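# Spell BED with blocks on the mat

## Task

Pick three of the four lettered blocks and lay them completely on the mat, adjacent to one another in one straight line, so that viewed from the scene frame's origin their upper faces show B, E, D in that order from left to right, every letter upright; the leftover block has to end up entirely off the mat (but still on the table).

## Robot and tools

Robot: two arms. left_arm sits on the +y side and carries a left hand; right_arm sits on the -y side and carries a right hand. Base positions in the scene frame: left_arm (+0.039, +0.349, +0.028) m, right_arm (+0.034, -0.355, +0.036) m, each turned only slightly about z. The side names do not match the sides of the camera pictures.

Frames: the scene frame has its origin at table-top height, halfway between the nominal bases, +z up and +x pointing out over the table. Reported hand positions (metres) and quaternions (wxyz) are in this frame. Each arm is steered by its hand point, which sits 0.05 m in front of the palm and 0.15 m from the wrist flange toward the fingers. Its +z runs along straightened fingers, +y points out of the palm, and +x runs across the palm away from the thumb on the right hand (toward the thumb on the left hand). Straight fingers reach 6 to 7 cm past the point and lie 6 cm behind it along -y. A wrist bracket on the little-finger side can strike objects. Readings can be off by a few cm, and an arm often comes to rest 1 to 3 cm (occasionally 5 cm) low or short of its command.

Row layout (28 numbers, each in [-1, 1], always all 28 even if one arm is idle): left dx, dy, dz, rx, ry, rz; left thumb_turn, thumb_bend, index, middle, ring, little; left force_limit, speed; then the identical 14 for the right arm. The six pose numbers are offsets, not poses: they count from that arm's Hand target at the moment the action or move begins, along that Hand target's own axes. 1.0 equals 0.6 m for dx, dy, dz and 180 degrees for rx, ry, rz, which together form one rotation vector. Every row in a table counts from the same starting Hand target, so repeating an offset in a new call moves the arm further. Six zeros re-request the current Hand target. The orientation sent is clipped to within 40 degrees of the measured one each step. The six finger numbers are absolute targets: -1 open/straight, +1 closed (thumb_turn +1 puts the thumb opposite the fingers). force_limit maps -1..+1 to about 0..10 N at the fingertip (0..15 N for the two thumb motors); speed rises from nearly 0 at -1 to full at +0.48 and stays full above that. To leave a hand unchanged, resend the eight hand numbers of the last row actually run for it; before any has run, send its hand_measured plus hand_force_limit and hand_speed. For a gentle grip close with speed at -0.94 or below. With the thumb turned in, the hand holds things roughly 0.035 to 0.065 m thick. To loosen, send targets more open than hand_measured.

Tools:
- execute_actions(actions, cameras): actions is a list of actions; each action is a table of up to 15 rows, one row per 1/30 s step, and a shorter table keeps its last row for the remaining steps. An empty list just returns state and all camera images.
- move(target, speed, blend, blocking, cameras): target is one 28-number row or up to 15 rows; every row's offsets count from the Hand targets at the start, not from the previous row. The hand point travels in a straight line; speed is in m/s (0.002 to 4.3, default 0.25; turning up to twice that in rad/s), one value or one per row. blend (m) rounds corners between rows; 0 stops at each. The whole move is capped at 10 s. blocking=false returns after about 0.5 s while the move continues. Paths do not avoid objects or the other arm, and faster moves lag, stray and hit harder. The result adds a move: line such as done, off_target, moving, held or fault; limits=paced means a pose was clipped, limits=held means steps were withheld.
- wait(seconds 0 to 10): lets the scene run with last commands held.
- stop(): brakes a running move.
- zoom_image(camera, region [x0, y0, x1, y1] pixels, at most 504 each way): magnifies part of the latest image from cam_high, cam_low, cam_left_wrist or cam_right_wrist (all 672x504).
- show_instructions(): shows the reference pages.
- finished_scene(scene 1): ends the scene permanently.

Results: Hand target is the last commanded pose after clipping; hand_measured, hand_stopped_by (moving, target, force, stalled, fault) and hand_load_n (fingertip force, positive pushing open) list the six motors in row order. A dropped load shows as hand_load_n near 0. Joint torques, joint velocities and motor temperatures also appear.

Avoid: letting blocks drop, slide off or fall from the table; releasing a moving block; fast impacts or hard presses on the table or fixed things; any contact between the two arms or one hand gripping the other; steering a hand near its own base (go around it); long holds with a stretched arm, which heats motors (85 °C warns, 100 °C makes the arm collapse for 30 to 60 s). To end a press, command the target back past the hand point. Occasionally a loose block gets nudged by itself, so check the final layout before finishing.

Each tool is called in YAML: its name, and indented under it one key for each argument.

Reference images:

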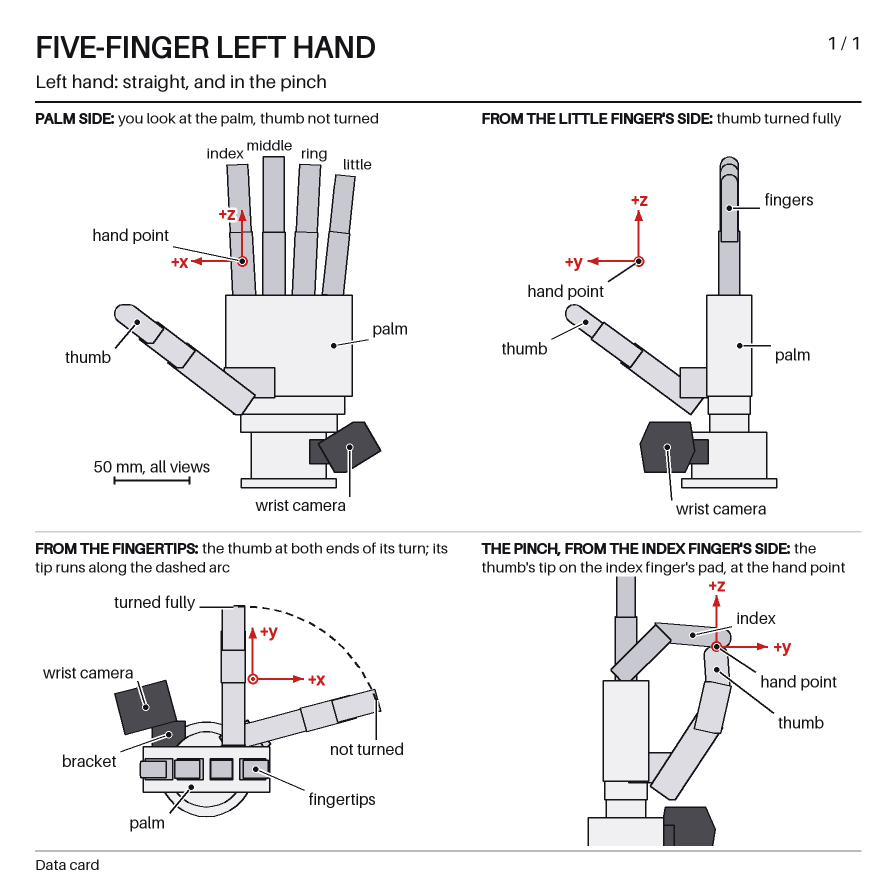

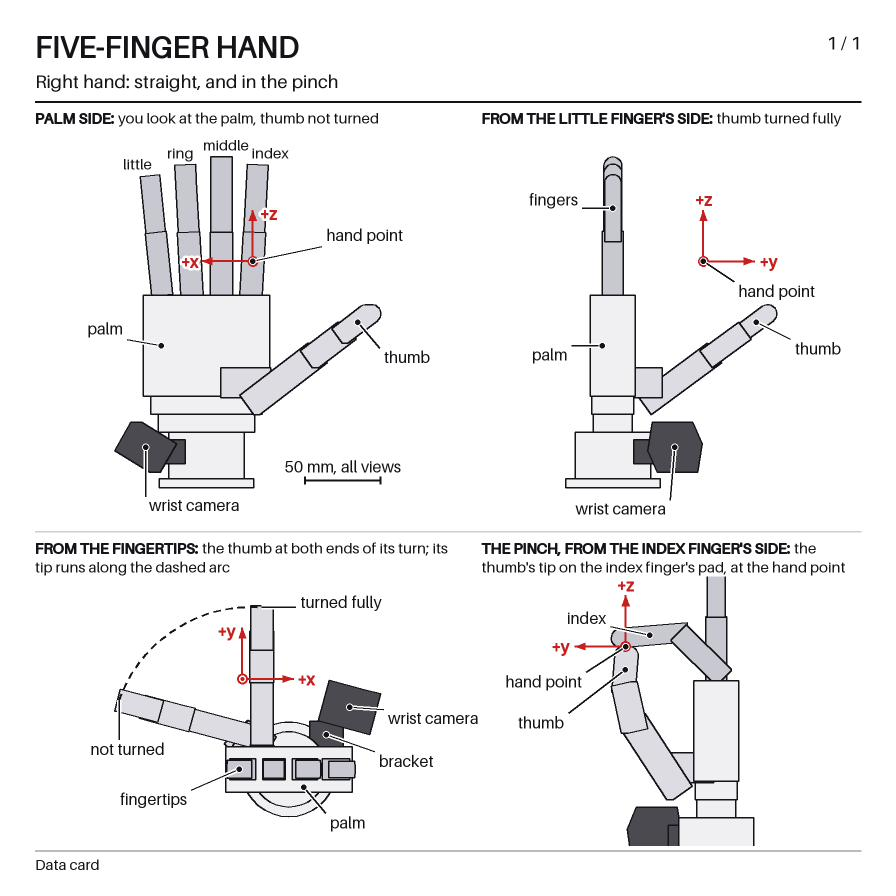

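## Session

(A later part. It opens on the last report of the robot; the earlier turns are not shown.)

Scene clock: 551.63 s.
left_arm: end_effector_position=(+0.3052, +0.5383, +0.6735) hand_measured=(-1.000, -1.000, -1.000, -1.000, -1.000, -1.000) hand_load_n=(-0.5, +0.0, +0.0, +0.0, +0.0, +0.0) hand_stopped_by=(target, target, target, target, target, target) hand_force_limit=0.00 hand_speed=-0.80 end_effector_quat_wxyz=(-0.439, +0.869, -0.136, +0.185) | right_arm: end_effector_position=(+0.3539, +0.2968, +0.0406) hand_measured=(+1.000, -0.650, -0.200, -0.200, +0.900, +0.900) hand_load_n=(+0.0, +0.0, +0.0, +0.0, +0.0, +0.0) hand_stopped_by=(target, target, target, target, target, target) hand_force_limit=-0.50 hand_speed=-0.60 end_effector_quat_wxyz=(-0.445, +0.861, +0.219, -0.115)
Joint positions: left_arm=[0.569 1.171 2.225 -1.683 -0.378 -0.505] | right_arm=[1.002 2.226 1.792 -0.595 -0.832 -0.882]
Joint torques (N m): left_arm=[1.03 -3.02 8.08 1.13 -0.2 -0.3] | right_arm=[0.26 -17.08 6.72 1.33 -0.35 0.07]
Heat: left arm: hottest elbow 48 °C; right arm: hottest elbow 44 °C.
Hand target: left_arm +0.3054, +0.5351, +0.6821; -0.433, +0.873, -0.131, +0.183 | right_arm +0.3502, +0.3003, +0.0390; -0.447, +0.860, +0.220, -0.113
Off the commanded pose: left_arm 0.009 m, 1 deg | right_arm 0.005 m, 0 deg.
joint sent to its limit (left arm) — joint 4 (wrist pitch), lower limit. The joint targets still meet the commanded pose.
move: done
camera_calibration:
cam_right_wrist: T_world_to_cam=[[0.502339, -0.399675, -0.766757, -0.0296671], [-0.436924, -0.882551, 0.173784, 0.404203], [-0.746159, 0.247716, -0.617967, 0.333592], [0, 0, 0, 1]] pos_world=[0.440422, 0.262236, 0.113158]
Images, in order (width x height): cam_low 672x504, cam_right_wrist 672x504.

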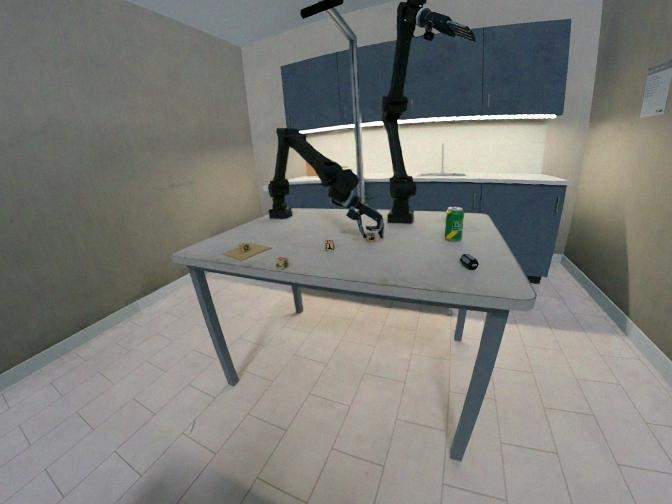

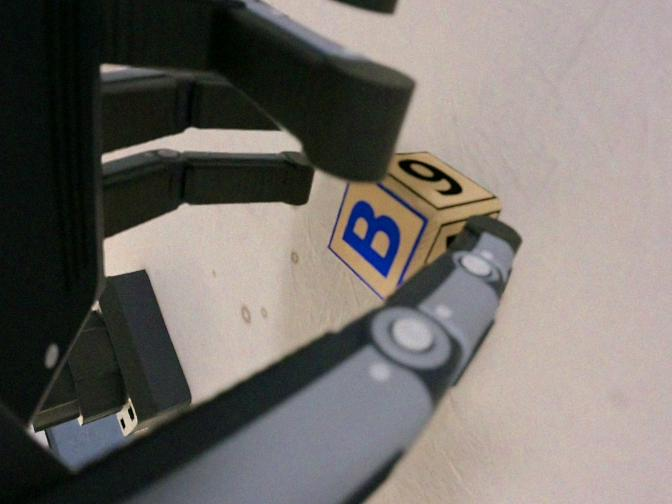

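move:
  target: [0,0,0,0,0,0,-1,-1,-1,-1,-1,-1,0,-0.8,-0.0195,0.0293,0.0075,0,0,0,1,-0.65,-0.2,-0.2,0.9,0.9,-0.5,-0.6]
  speed: 0.1
  cameras: ["cam_right_wrist", "cam_low"]

zoom_image:
  camera: "cam_low"
  region: [335, 190, 405, 260]

Scene clock: 559.30 s.
left_arm: end_effector_position=(+0.3052, +0.5383, +0.6735) hand_measured=(-1.000, -1.000, -1.000, -1.000, -1.000, -1.000) hand_load_n=(+0.0, +0.0, -0.5, +0.0, +0.0, +0.0) hand_stopped_by=(target, target, target, target, target, target) hand_force_limit=0.00 hand_speed=-0.80 end_effector_quat_wxyz=(-0.439, +0.869, -0.136, +0.185) | right_arm: end_effector_position=(+0.3486, +0.2897, +0.0239) hand_measured=(+1.000, -0.650, -0.200, -0.200, +0.900, +0.900) hand_load_n=(+0.0, +0.0, +0.0, -0.5, +0.0, +0.0) hand_stopped_by=(target, target, target, target, target, target) hand_force_limit=-0.50 hand_speed=-0.60 end_effector_quat_wxyz=(-0.448, +0.859, +0.220, -0.113)
Joint positions: left_arm=[0.569 1.171 2.225 -1.683 -0.378 -0.505] | right_arm=[1.002 2.221 1.732 -0.531 -0.833 -0.882]
Joint torques (N m): left_arm=[0.97 -3.08 8.05 1.13 -0.2 -0.29] | right_arm=[0.21 -17.32 5.74 1.14 -0.33 0.06]
Heat: left arm: hottest elbow 47 °C; right arm: hottest elbow 43 °C.
Hand target: left_arm +0.3054, +0.5351, +0.6821; -0.433, +0.873, -0.131, +0.183 | right_arm +0.3429, +0.2891, +0.0219; -0.447, +0.860, +0.220, -0.114
Off the commanded pose: left_arm 0.009 m, 1 deg | right_arm 0.006 m, 0 deg.
joint sent to its limit (left arm) — joint 4 (wrist pitch), lower limit. The joint targets still meet the commanded pose.
move: done
camera_calibration:
cam_right_wrist: T_world_to_cam=[[0.505511, -0.393935, -0.767642, -0.0454083], [-0.437191, -0.883967, 0.16573, 0.399266], [-0.743857, 0.251828, -0.61908, 0.319012], [0, 0, 0, 1]] pos_world=[0.434809, 0.254714, 0.0964664]
Images, in order (width x height): cam_low 672x504, cam_right_wrist 672x504.

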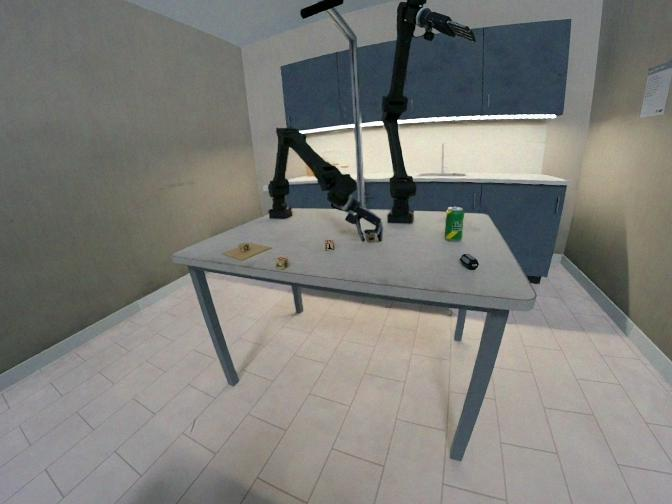

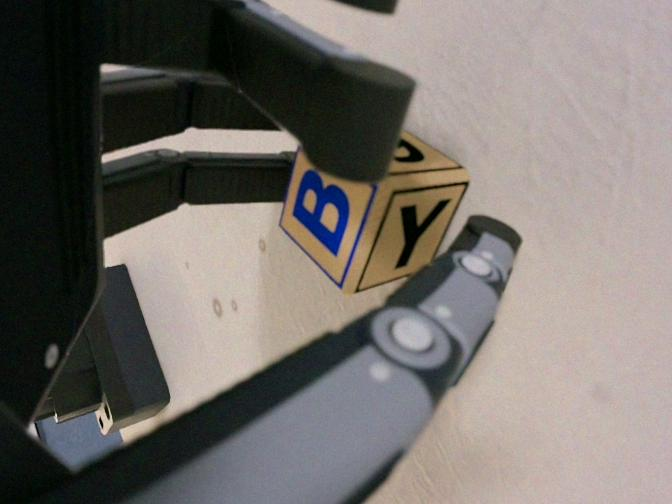

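Scaled by 7.200 from the camera's 672x504 image, which has a finer 960x720 frame.

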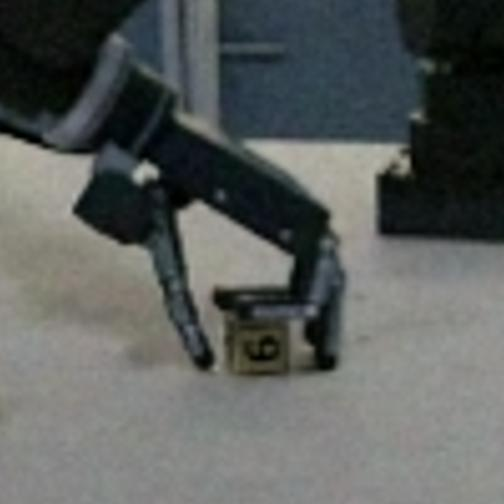

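move:
  target:
    - [0,0,0,0,0,0,-1,-1,-1,-1,-1,-1,0,-0.8,0,0,0,0,0,0,1,-0.44,0.14,0.16,0.9,0.9,-0.5,-0.9]
    - [0,0,0,0,0,0,-1,-1,-1,-1,-1,-1,0,-0.8,0.0001,-0.116,-0.0816,0,0,0,1,-0.44,0.14,0.16,0.9,0.9,-0.5,-0.9]
    - [0,0,0,0,0,0,-1,-1,-1,-1,-1,-1,0,-0.8,0.0794,0.3335,-0.7154,-0.0004,0.5942,0.4179,1,-0.44,0.14,0.16,0.9,0.9,-0.5,-0.9]
  speed: [0.1,0.15,0.3]
  blend: [0,0.02,0]
  cameras: ["cam_right_wrist", "cam_low", "cam_high"]

zoom_image:
  camera: "cam_high"
  region: [280, 130, 360, 210]

zoom_image:
  camera: "cam_low"
  region: [215, 190, 295, 265]

Scene clock: 587.93 s.
left_arm: end_effector_position=(+0.3052, +0.5383, +0.6735) hand_measured=(-1.000, -1.000, -1.000, -1.000, -1.000, -1.000) hand_load_n=(+0.0, +0.0, +0.0, +0.0, +0.0, +0.0) hand_stopped_by=(target, target, target, target, target, target) hand_force_limit=0.00 hand_speed=-0.80 end_effector_quat_wxyz=(-0.439, +0.869, -0.136, +0.185) | right_arm: end_effector_position=(+0.5881, -0.1069, +0.0871) hand_measured=(+1.000, -0.534, +0.058, +0.030, +0.900, +0.900) hand_load_n=(-1.5, +6.5, +3.5, +3.5, +0.0, +0.0) hand_stopped_by=(target, force, force, force, target, target) hand_force_limit=-0.50 hand_speed=-0.90 end_effector_quat_wxyz=(+0.275, -0.570, +0.688, -0.355)
Joint positions: left_arm=[0.569 1.171 2.225 -1.683 -0.378 -0.505] | right_arm=[0.58 1.703 1.061 -0.147 0.572 0.466]
Joint torques (N m): left_arm=[1.08 -2.9 8.09 1.13 -0.2 -0.3] | right_arm=[-0.5 -9.93 10.81 0.59 0.42 0.07]
Motor temperatures (°C): left_arm=[33 32 47 32 33 31] | right_arm=[31 43 41 30 32 32]
Heat: left arm: hottest elbow 47 °C; right arm: hottest shoulder 43 °C.
Hand target: left_arm +0.3054, +0.5351, +0.6821; -0.433, +0.873, -0.131, +0.183 | right_arm +0.6080, -0.0975, +0.1047; +0.290, -0.558, +0.690, -0.358
Off the commanded pose: left_arm 0.009 m, 1 deg | right_arm 0.028 m, 2 deg.
joint sent to its limit (left arm) — joint 4 (wrist pitch), lower limit. The joint targets still meet the commanded pose.
move: off_target (right_arm)
camera_calibration:
cam_right_wrist: T_world_to_cam=[[-0.652233, -0.145321, -0.743959, 0.431211], [-0.388375, 0.906909, 0.16334, 0.3058], [0.650966, 0.395471, -0.647955, -0.166214], [0, 0, 0, 1]] pos_world=[0.508215, -0.148936, 0.163155]
Images, in order (width x height): cam_high 672x504, cam_low 672x504, cam_right_wrist 672x504.

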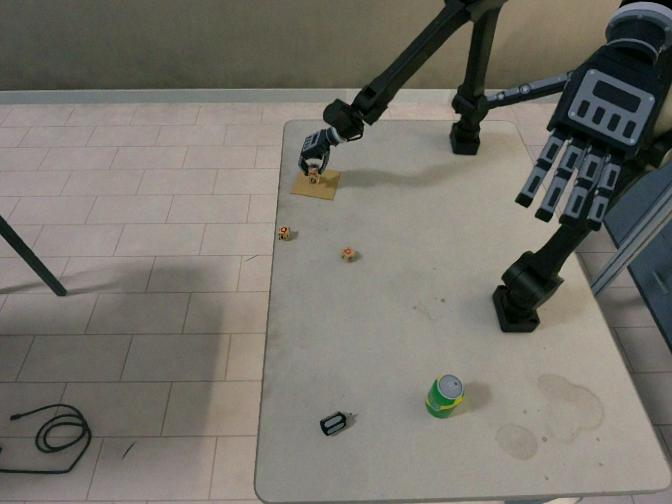

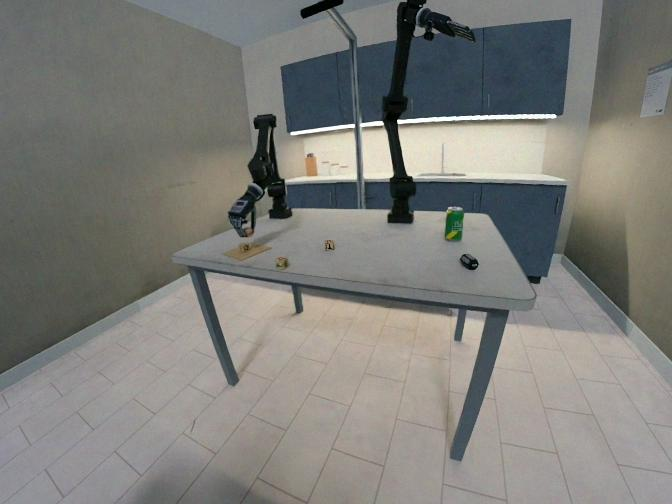

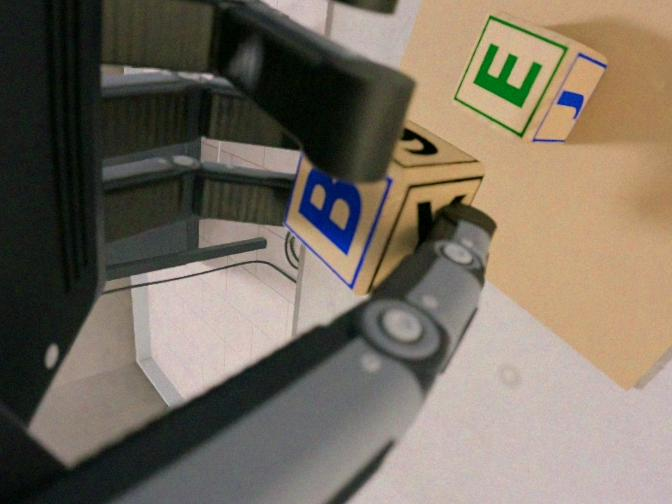

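Scaled by 6.300 from the camera's 672x504 image, which has a finer 960x720 frame.

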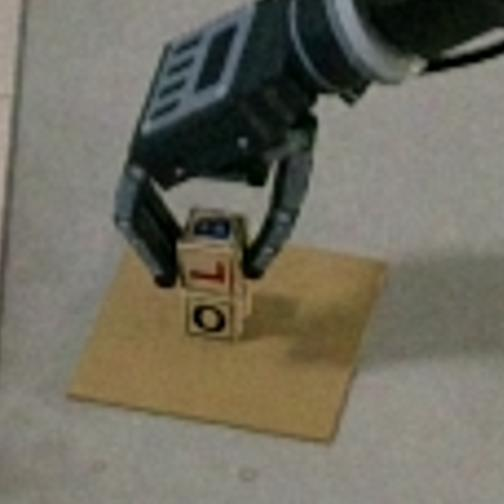

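Scaled by 6.300 from the camera's 672x504 image, which has a finer 960x720 frame.

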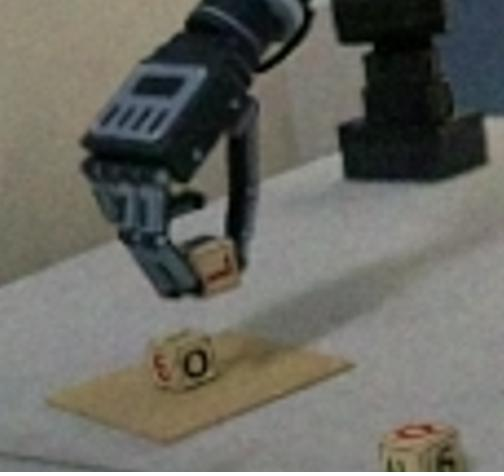

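zoom_image:
  camera: "cam_right_wrist"
  region: [430, 0, 620, 160]

zoom_image:
  camera: "cam_right_wrist"
  region: [270, 100, 510, 310]

Scaled by 2.653 from the camera's 672x504 image, which has a finer 960x720 frame.

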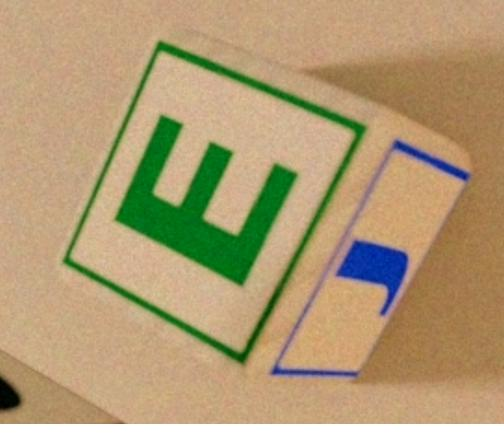

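Scaled by 2.100 from the camera's 672x504 image, which has a finer 960x720 frame.

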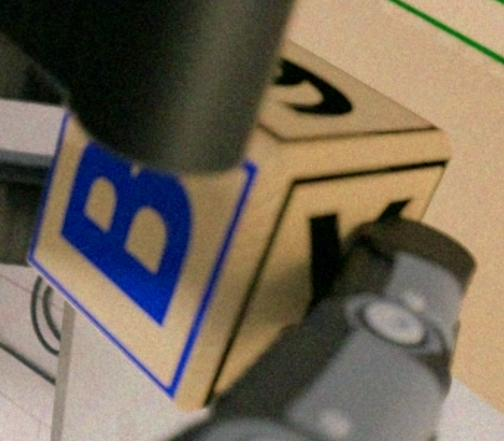

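move:
  target: [0,0,0,0,0,0,-1,-1,-1,-1,-1,-1,0,-0.8,-0.0015,0.0447,0.0488,0,0.0137,0.0096,1,-0.44,0.14,0.16,0.9,0.9,-0.5,-0.9]
  speed: 0.12
  cameras: ["cam_right_wrist", "cam_low", "cam_high"]

zoom_image:
  camera: "cam_right_wrist"
  region: [270, 60, 550, 310]

zoom_image:
  camera: "cam_high"
  region: [280, 130, 360, 210]

zoom_image:
  camera: "cam_low"
  region: [215, 190, 295, 265]

Scene clock: 616.43 s.
left_arm: end_effector_position=(+0.3052, +0.5383, +0.6735) hand_measured=(-1.000, -1.000, -1.000, -1.000, -1.000, -1.000) hand_load_n=(+0.0, +0.0, +0.0, +0.0, -0.5, +0.0) hand_stopped_by=(target, target, target, target, target, target) hand_force_limit=0.00 hand_speed=-0.80 end_effector_quat_wxyz=(-0.439, +0.869, -0.136, +0.185) | right_arm: end_effector_position=(+0.5947, -0.1106, +0.0496) hand_measured=(+1.000, -0.534, +0.058, +0.030, +0.900, +0.900) hand_load_n=(-0.5, +6.5, +2.5, +4.0, +0.0, +0.0) hand_stopped_by=(target, force, force, force, target, target) hand_force_limit=-0.50 hand_speed=-0.90 end_effector_quat_wxyz=(+0.256, -0.554, +0.704, -0.363)
Joint positions: left_arm=[0.569 1.171 2.225 -1.683 -0.378 -0.505] | right_arm=[0.58 1.788 1.072 -0.118 0.614 0.512]
Joint torques (N m): left_arm=[1.08 -2.96 8.12 1.16 -0.19 -0.29] | right_arm=[-0.32 -10.52 9.74 1.55 0.35 0.07]
Heat: left arm: hottest elbow 47 °C; right arm: hottest elbow 42 °C.
Hand target: left_arm +0.3054, +0.5351, +0.6821; -0.433, +0.873, -0.131, +0.183 | right_arm +0.6165, -0.0985, +0.0658; +0.280, -0.539, +0.705, -0.366
Off the commanded pose: left_arm 0.009 m, 1 deg | right_arm 0.030 m, 3 deg.
joint sent to its limit (left arm) — joint 4 (wrist pitch), lower limit. The joint targets still meet the commanded pose.
move: off_target (right_arm)
camera_calibration:
cam_right_wrist: T_world_to_cam=[[-0.670445, -0.11714, -0.732654, 0.420554], [-0.33388, 0.929462, 0.156923, 0.28834], [0.662592, 0.349827, -0.662264, -0.204637], [0, 0, 0, 1]] pos_world=[0.51382, -0.14715, 0.12735]
Images, in order (width x height): cam_high 672x504, cam_low 672x504, cam_right_wrist 672x504.

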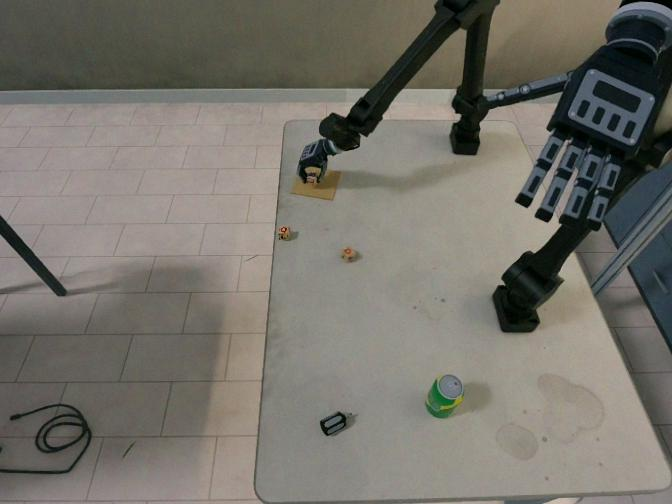

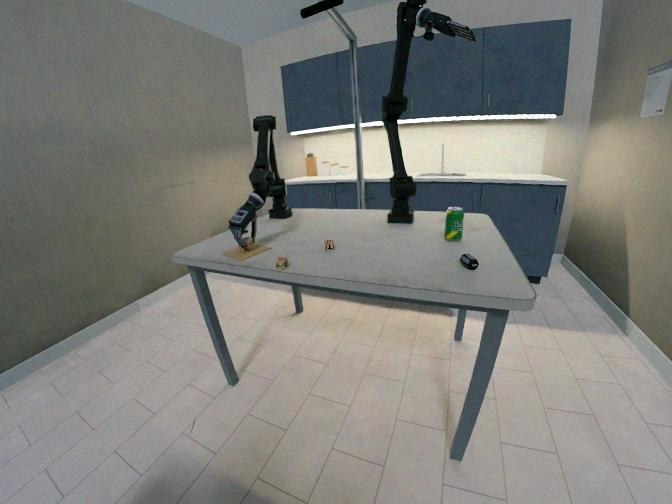

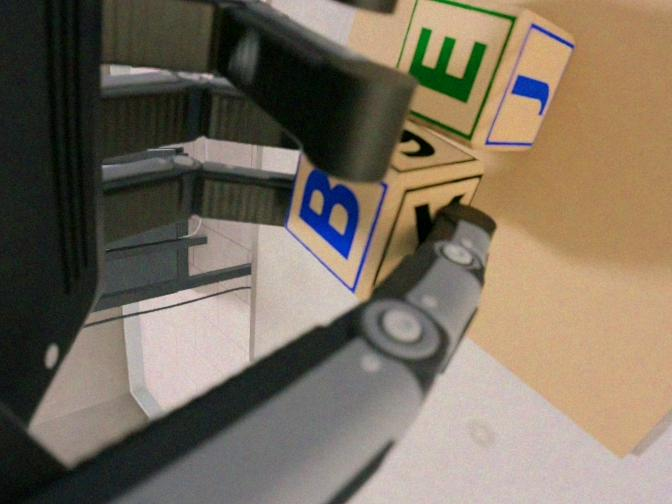

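Scaled by 1.800 from the camera's 672x504 image, which has a finer 960x720 frame.

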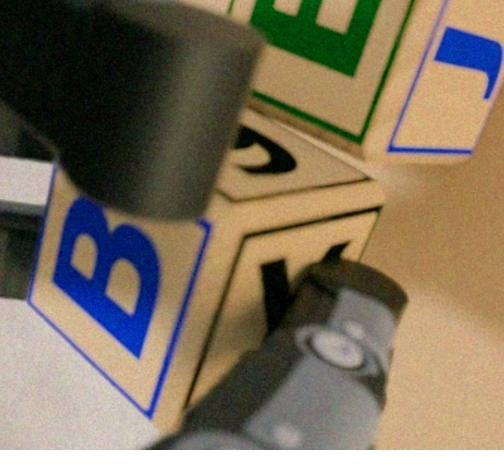

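Scaled by 6.300 from the camera's 672x504 image, which has a finer 960x720 frame.

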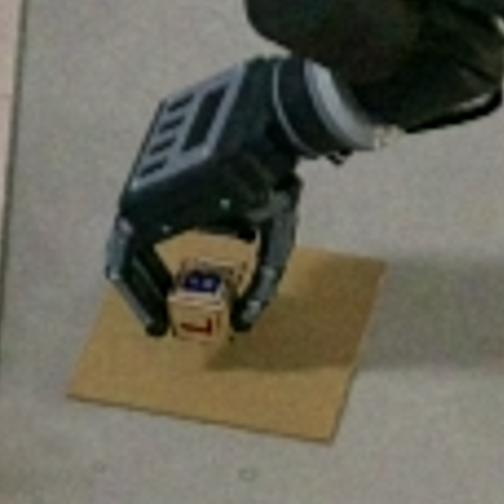

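Scaled by 6.300 from the camera's 672x504 image, which has a finer 960x720 frame.

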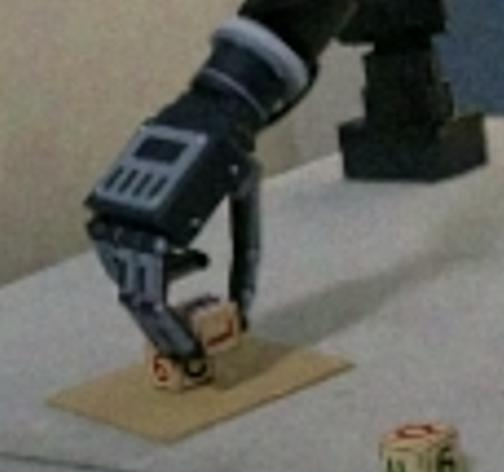

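move:
  target: [0,0,0,0,0,0,-1,-1,-1,-1,-1,-1,0,-0.8,0,0.0328,0.023,0,0,0,1,-0.44,0.14,0.16,0.9,0.9,-0.5,-0.9]
  speed: 0.06
  cameras: ["cam_right_wrist", "cam_low"]

zoom_image:
  camera: "cam_right_wrist"
  region: [270, 60, 550, 310]

zoom_image:
  camera: "cam_low"
  region: [215, 190, 295, 265]

Scene clock: 634.87 s.
left_arm: end_effector_position=(+0.3052, +0.5383, +0.6735) hand_measured=(-1.000, -1.000, -1.000, -1.000, -1.000, -1.000) hand_load_n=(+0.0, +0.0, +0.0, +0.0, +0.0, +0.0) hand_stopped_by=(target, target, target, target, target, target) hand_force_limit=0.00 hand_speed=-0.80 end_effector_quat_wxyz=(-0.439, +0.869, -0.136, +0.185) | right_arm: end_effector_position=(+0.6002, -0.1075, +0.0295) hand_measured=(+1.000, -0.534, +0.058, +0.030, +0.900, +0.900) hand_load_n=(-1.0, +6.5, +2.5, +4.0, +0.0, +0.0) hand_stopped_by=(target, force, force, force, target, target) hand_force_limit=-0.50 hand_speed=-0.90 end_effector_quat_wxyz=(+0.260, -0.553, +0.704, -0.363)
Joint positions: left_arm=[0.569 1.171 2.225 -1.683 -0.378 -0.505] | right_arm=[0.58 1.836 1.072 -0.062 0.614 0.513]
Joint torques (N m): left_arm=[1.03 -2.96 8.06 1.13 -0.19 -0.3] | right_arm=[-0.32 -11.28 8.29 1.7 0.35 0.06]
Motor temperatures (°C): left_arm=[33 32 47 32 33 31] | right_arm=[31 38 43 30 32 32]
Heat: left arm: hottest elbow 47 °C; right arm: hottest elbow 43 °C.
Hand target: left_arm +0.3054, +0.5351, +0.6821; -0.433, +0.873, -0.131, +0.183 | right_arm +0.6165, -0.0984, +0.0419; +0.280, -0.539, +0.705, -0.366
Off the commanded pose: left_arm 0.009 m, 1 deg | right_arm 0.022 m, 3 deg.
joint sent to its limit (left arm) — joint 4 (wrist pitch), lower limit. The joint targets still meet the commanded pose.
move: off_target (right_arm)
camera_calibration:
cam_right_wrist: T_world_to_cam=[[-0.665492, -0.113626, -0.737705, 0.407367], [-0.334522, 0.92893, 0.158697, 0.290622], [0.667244, 0.35239, -0.656206, -0.225366], [0, 0, 0, 1]] pos_world=[0.518694, -0.144264, 0.10651]
Images, in order (width x height): cam_low 672x504, cam_right_wrist 672x504.

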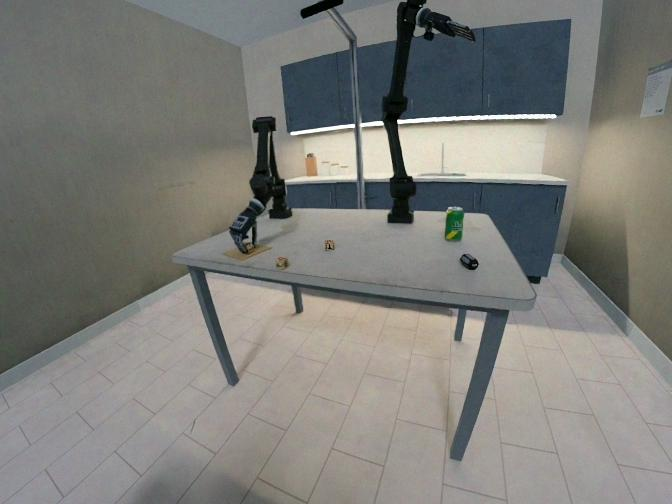

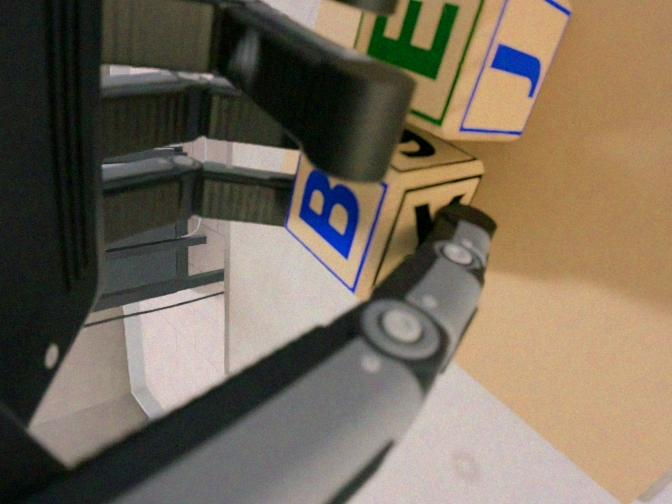

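Scaled by 1.800 from the camera's 672x504 image, which has a finer 960x720 frame.

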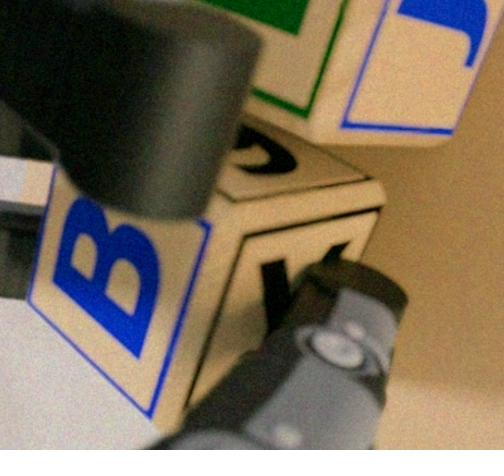

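Scaled by 6.300 from the camera's 672x504 image, which has a finer 960x720 frame.

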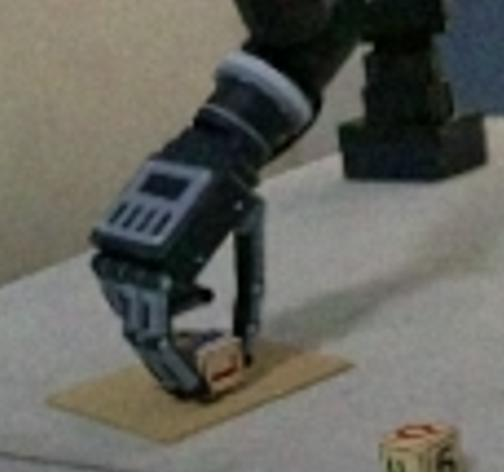

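move:
  target: [0,0,0,0,0,0,-1,-1,-1,-1,-1,-1,0,-0.8,0.014,0.0132,-0.0072,0,0,0,1,-0.44,0.14,0.16,0.9,0.9,-0.5,-0.9]
  speed: 0.06
  cameras: ["cam_right_wrist", "cam_low"]

zoom_image:
  camera: "cam_right_wrist"
  region: [270, 60, 550, 310]

Scene clock: 641.10 s.
left_arm: end_effector_position=(+0.3052, +0.5383, +0.6735) hand_measured=(-1.000, -1.000, -1.000, -1.000, -1.000, -1.000) hand_load_n=(+0.0, +0.0, +0.0, +0.0, +0.0, +0.0) hand_stopped_by=(target, target, target, target, target, target) hand_force_limit=0.00 hand_speed=-0.80 end_effector_quat_wxyz=(-0.439, +0.869, -0.136, +0.185) | right_arm: end_effector_position=(+0.6046, -0.1050, +0.0331) hand_measured=(+1.000, -0.534, +0.058, +0.030, +0.900, +0.900) hand_load_n=(-1.0, +6.5, +2.5, +4.0, +0.0, +0.0) hand_stopped_by=(target, force, force, force, target, target) hand_force_limit=-0.50 hand_speed=-0.90 end_effector_quat_wxyz=(+0.270, -0.547, +0.703, -0.365)
Joint positions: left_arm=[0.569 1.171 2.225 -1.683 -0.378 -0.505] | right_arm=[0.58 1.836 1.072 -0.039 0.614 0.513]
Joint torques (N m): left_arm=[0.97 -3.02 8.08 1.14 -0.2 -0.29] | right_arm=[-0.38 -12.16 5.5 1.74 0.33 0.06]
Heat: left arm: hottest elbow 47 °C; right arm: hottest elbow 42 °C.
Hand target: left_arm +0.3054, +0.5351, +0.6821; -0.433, +0.873, -0.131, +0.183 | right_arm +0.6065, -0.1044, +0.0379; +0.280, -0.539, +0.705, -0.366
Off the commanded pose: left_arm 0.009 m, 1 deg | right_arm 0.005 m, 2 deg.
joint sent to its limit (left arm) — joint 4 (wrist pitch), lower limit. The joint targets still meet the commanded pose.
move: done
camera_calibration:
cam_right_wrist: T_world_to_cam=[[-0.650466, -0.104957, -0.752249, 0.405567], [-0.33772, 0.927083, 0.162674, 0.290843], [0.680323, 0.359864, -0.638482, -0.234434], [0, 0, 0, 1]] pos_world=[0.521522, -0.142705, 0.108093]
Images, in order (width x height): cam_low 672x504, cam_right_wrist 672x504.

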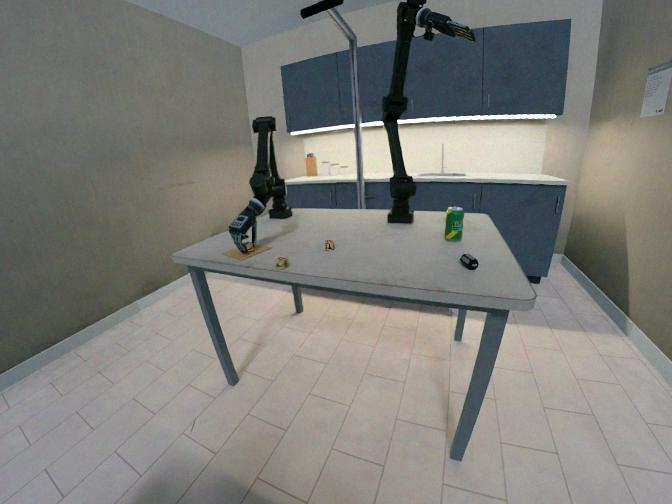

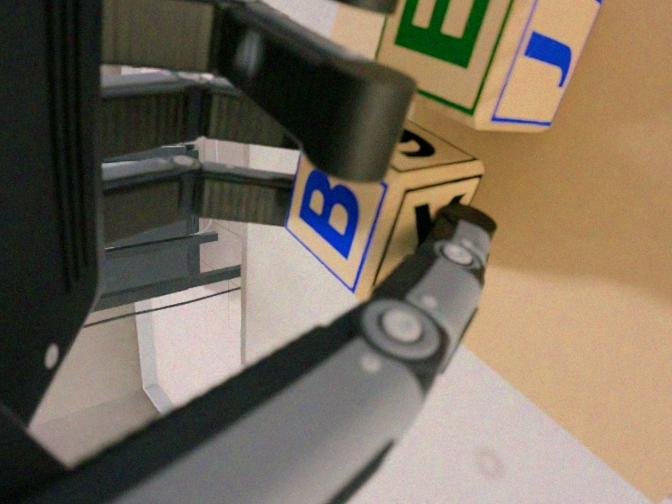

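Scaled by 1.800 from the camera's 672x504 image, which has a finer 960x720 frame.

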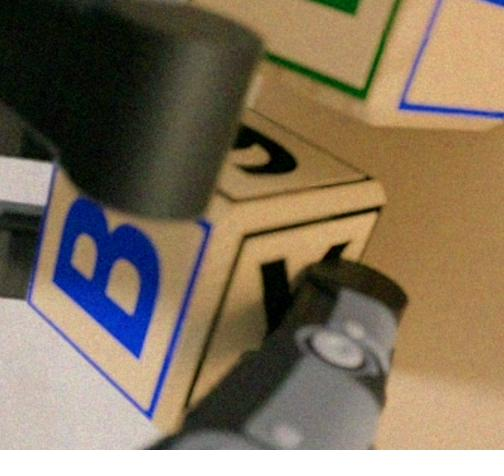

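move:
  target:
    - [0,0,0,0,0,0,-1,-1,-1,-1,-1,-1,0,-0.8,-0.0063,-0.089,-0.0532,0,0,0,1,-0.44,0.14,0.16,0.9,0.9,-0.5,-0.9]
    - [0,0,0,0,0,0,-1,-1,-1,-1,-1,-1,0,-0.8,-0.0063,-0.0423,-0.0205,0,0,0,1,-0.44,0.14,0.16,0.9,0.9,-0.5,-0.9]
    - [0,0,0,0,0,0,-1,-1,-1,-1,-1,-1,0,-0.8,-0.0063,-0.0125,0.0003,0,0,0,1,-0.44,0.14,0.16,0.9,0.9,-0.5,-0.9]
  speed: [0.1,0.1,0.05]
  cameras: ["cam_right_wrist", "cam_low"]

zoom_image:
  camera: "cam_right_wrist"
  region: [270, 60, 550, 310]

Scene clock: 658.50 s.
left_arm: end_effector_position=(+0.3052, +0.5383, +0.6735) hand_measured=(-1.000, -1.000, -1.000, -1.000, -1.000, -1.000) hand_load_n=(-0.5, +0.0, +0.0, +0.0, +0.0, +0.0) hand_stopped_by=(target, target, target, target, target, target) hand_force_limit=0.00 hand_speed=-0.80 end_effector_quat_wxyz=(-0.439, +0.869, -0.136, +0.185) | right_arm: end_effector_position=(+0.6050, -0.1047, +0.0410) hand_measured=(+1.000, -0.534, +0.058, +0.030, +0.900, +0.900) hand_load_n=(-1.0, +6.5, +2.5, +4.0, +0.0, +0.0) hand_stopped_by=(target, force, force, force, target, target) hand_force_limit=-0.50 hand_speed=-0.90 end_effector_quat_wxyz=(+0.270, -0.547, +0.703, -0.365)
Joint positions: left_arm=[0.569 1.171 2.225 -1.683 -0.378 -0.505] | right_arm=[0.58 1.823 1.079 -0.06 0.614 0.513]
Joint torques (N m): left_arm=[1.03 -2.96 8.05 1.16 -0.19 -0.29] | right_arm=[-0.5 -11.16 6.75 1.74 0.31 0.06]
Heat: left arm: hottest elbow 47 °C; right arm: hottest elbow 41 °C.
Hand target: left_arm +0.3054, +0.5351, +0.6821; -0.433, +0.873, -0.131, +0.183 | right_arm +0.6119, -0.1019, +0.0440; +0.280, -0.539, +0.705, -0.366
Off the commanded pose: left_arm 0.009 m, 1 deg | right_arm 0.008 m, 2 deg.
joint sent to its limit (left arm) — joint 4 (wrist pitch), lower limit. The joint targets still meet the commanded pose.
move: done
camera_calibration:
cam_right_wrist: T_world_to_cam=[[-0.650691, -0.105156, -0.752026, 0.411932], [-0.337718, 0.927101, 0.162573, 0.289462], [0.680109, 0.359758, -0.638769, -0.229708], [0, 0, 0, 1]] pos_world=[0.522023, -0.142404, 0.115995]
Images, in order (width x height): cam_low 672x504, cam_right_wrist 672x504.

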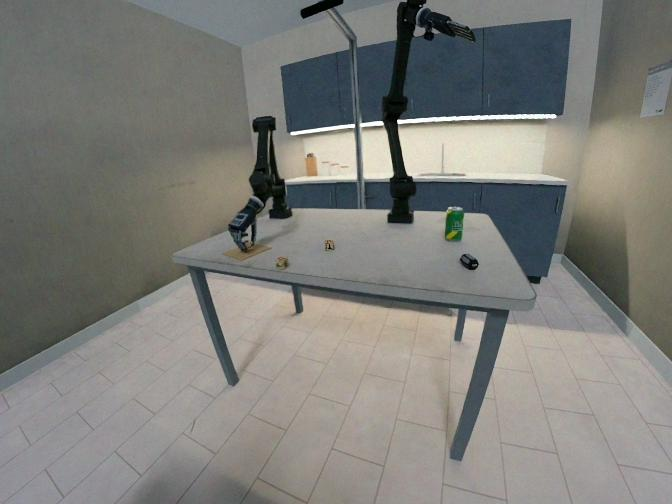

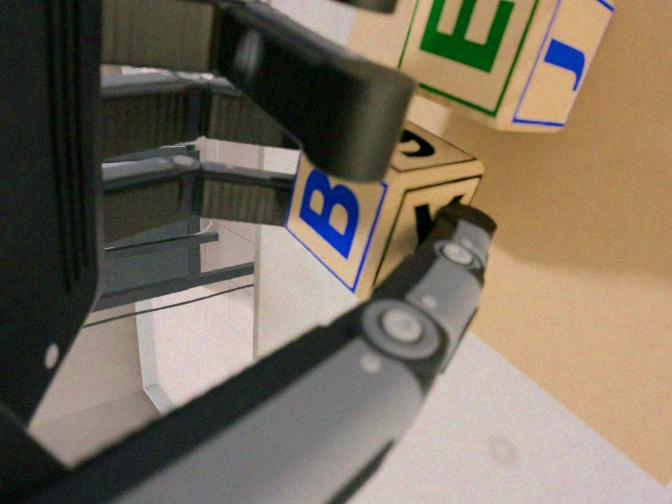

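Scaled by 1.800 from the camera's 672x504 image, which has a finer 960x720 frame.

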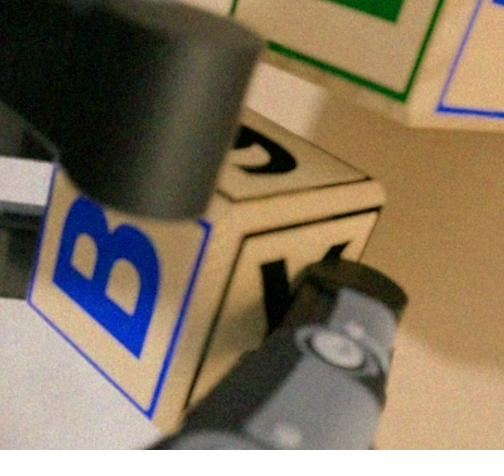

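move:
  target: [0,0,0,0,0,0,-1,-1,-1,-1,-1,-1,0,-0.8,0.0392,0.0015,-0.0195,0,0,0,1,-0.44,0.14,0.16,0.9,0.9,-0.5,-0.9]
  speed: 0.1
  cameras: ["cam_right_wrist"]

Scene clock: 671.97 s.
left_arm: end_effector_position=(+0.3052, +0.5383, +0.6735) hand_measured=(-1.000, -1.000, -1.000, -1.000, -1.000, -1.000) hand_load_n=(+0.0, +0.0, +0.0, +0.0, +0.0, +0.0) hand_stopped_by=(target, target, target, target, target, target) hand_force_limit=0.00 hand_speed=-0.80 end_effector_quat_wxyz=(-0.439, +0.869, -0.136, +0.185) | right_arm: end_effector_position=(+0.5915, -0.1199, +0.0393) hand_measured=(+1.000, -0.534, +0.058, +0.030, +0.900, +0.900) hand_load_n=(-0.5, +6.5, +2.5, +4.0, +0.0, +0.0) hand_stopped_by=(target, force, force, force, target, target) hand_force_limit=-0.50 hand_speed=-0.90 end_effector_quat_wxyz=(+0.268, -0.545, +0.706, -0.363)
Joint positions: left_arm=[0.569 1.171 2.225 -1.683 -0.378 -0.505] | right_arm=[0.567 1.788 1.02 -0.037 0.604 0.512]
Joint torques (N m): left_arm=[0.91 -3.02 8.02 1.14 -0.19 -0.29] | right_arm=[-0.91 -12.16 5.65 1.69 0.16 -0.11]
Heat: left arm: hottest elbow 47 °C; right arm: hottest elbow 41 °C.
Hand target: left_arm +0.3054, +0.5351, +0.6821; -0.433, +0.873, -0.131, +0.183 | right_arm +0.5958, -0.1218, +0.0500; +0.280, -0.539, +0.705, -0.366
Off the commanded pose: left_arm 0.009 m, 1 deg | right_arm 0.012 m, 2 deg.
joint sent to its limit (left arm) — joint 4 (wrist pitch), lower limit. The joint targets still meet the commanded pose.
move: off_target (right_arm)
camera_calibration:
cam_right_wrist: T_world_to_cam=[[-0.654553, -0.0970287, -0.749764, 0.403356], [-0.330785, 0.92852, 0.168617, 0.295063], [0.67981, 0.35838, -0.639861, -0.216091], [0, 0, 0, 1]] pos_world=[0.508521, -0.157392, 0.114401]
Images, in order (width x height): cam_right_wrist 672x504.

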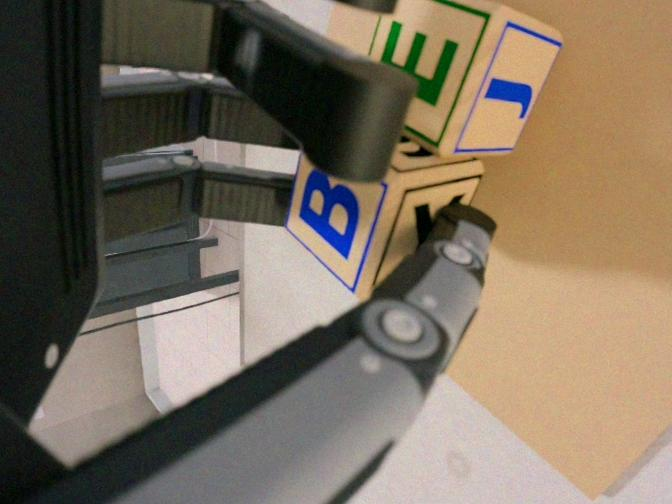

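zoom_image:
  camera: "cam_right_wrist"
  region: [330, 0, 580, 220]

Scaled by 2.016 from the camera's 672x504 image, which has a finer 960x720 frame.

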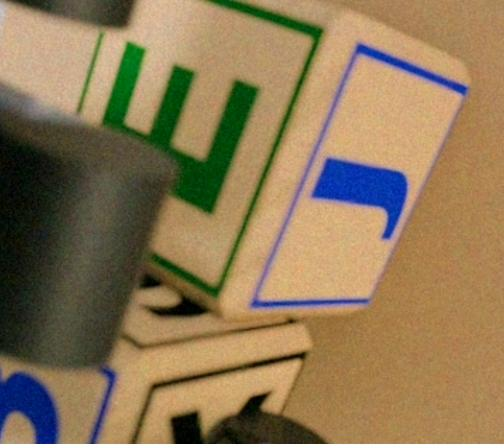

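move:
  target: [0,0,0,0,0,0,-1,-1,-1,-1,-1,-1,0,-0.8,0,0.0191,0.0134,0,0,0,1,-0.44,0.14,0.16,0.9,0.9,-0.5,-0.9]
  speed: 0.05
  cameras: ["cam_right_wrist", "cam_low"]

zoom_image:
  camera: "cam_right_wrist"
  region: [270, 0, 570, 300]

zoom_image:
  camera: "cam_low"
  region: [215, 190, 295, 265]

Scene clock: 688.83 s.
left_arm: end_effector_position=(+0.3052, +0.5383, +0.6735) hand_measured=(-1.000, -1.000, -1.000, -1.000, -1.000, -1.000) hand_load_n=(-0.5, -0.5, +0.0, +0.0, +0.0, +0.0) hand_stopped_by=(target, target, target, target, target, target) hand_force_limit=0.00 hand_speed=-0.80 end_effector_quat_wxyz=(-0.439, +0.869, -0.136, +0.185) | right_arm: end_effector_position=(+0.5949, -0.1180, +0.0416) hand_measured=(+1.000, -0.534, +0.058, +0.030, +0.900, +0.900) hand_load_n=(-0.5, +6.5, +2.5, +4.0, +0.0, +0.0) hand_stopped_by=(target, force, force, force, target, target) hand_force_limit=-0.50 hand_speed=-0.90 end_effector_quat_wxyz=(+0.280, -0.539, +0.706, -0.365)
Joint positions: left_arm=[0.569 1.171 2.225 -1.683 -0.378 -0.505] | right_arm=[0.567 1.788 1.013 -0.002 0.604 0.512]
Joint torques (N m): left_arm=[1.03 -2.96 8.1 1.14 -0.19 -0.3] | right_arm=[-0.91 -10.34 5.55 1.74 0.14 -0.1]
Heat: left arm: hottest elbow 47 °C; right arm: hottest elbow 40 °C.
Hand target: left_arm +0.3054, +0.5351, +0.6821; -0.433, +0.873, -0.131, +0.183 | right_arm +0.5959, -0.1218, +0.0361; +0.280, -0.539, +0.705, -0.366
Off the commanded pose: left_arm 0.009 m, 1 deg | right_arm 0.007 m, 0 deg.
joint sent to its limit (left arm) — joint 4 (wrist pitch), lower limit. The joint targets still meet the commanded pose.
move: done
camera_calibration:
cam_right_wrist: T_world_to_cam=[[-0.636378, -0.086936, -0.766463, 0.398533], [-0.334882, 0.926245, 0.172986, 0.29608], [0.694894, 0.366759, -0.618555, -0.226465], [0, 0, 0, 1]] pos_world=[0.510139, -0.156538, 0.114162]
Images, in order (width x height): cam_low 672x504, cam_right_wrist 672x504.

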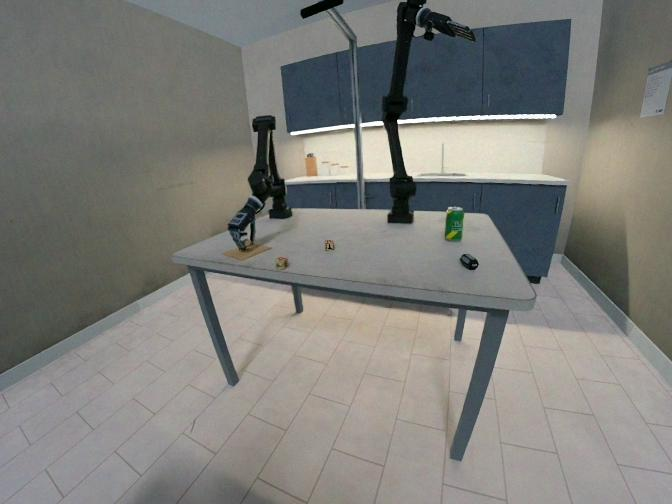

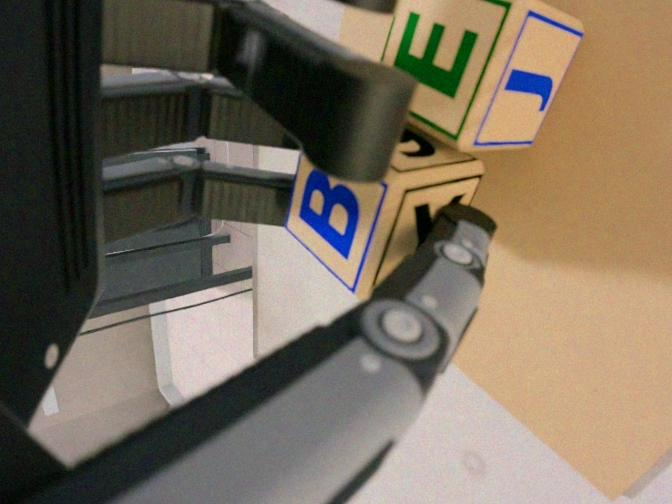

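Scaled by 1.680 from the camera's 672x504 image, which has a finer 960x720 frame.

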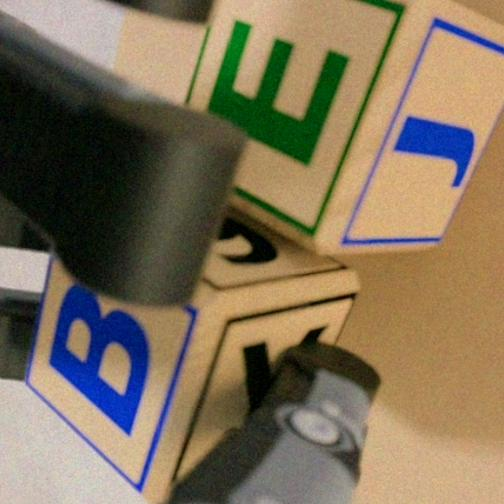

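Scaled by 6.300 from the camera's 672x504 image, which has a finer 960x720 frame.

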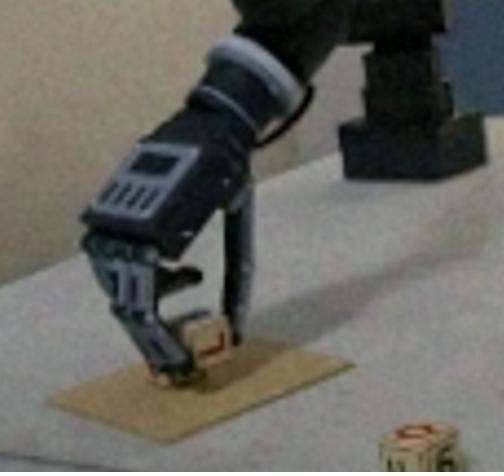

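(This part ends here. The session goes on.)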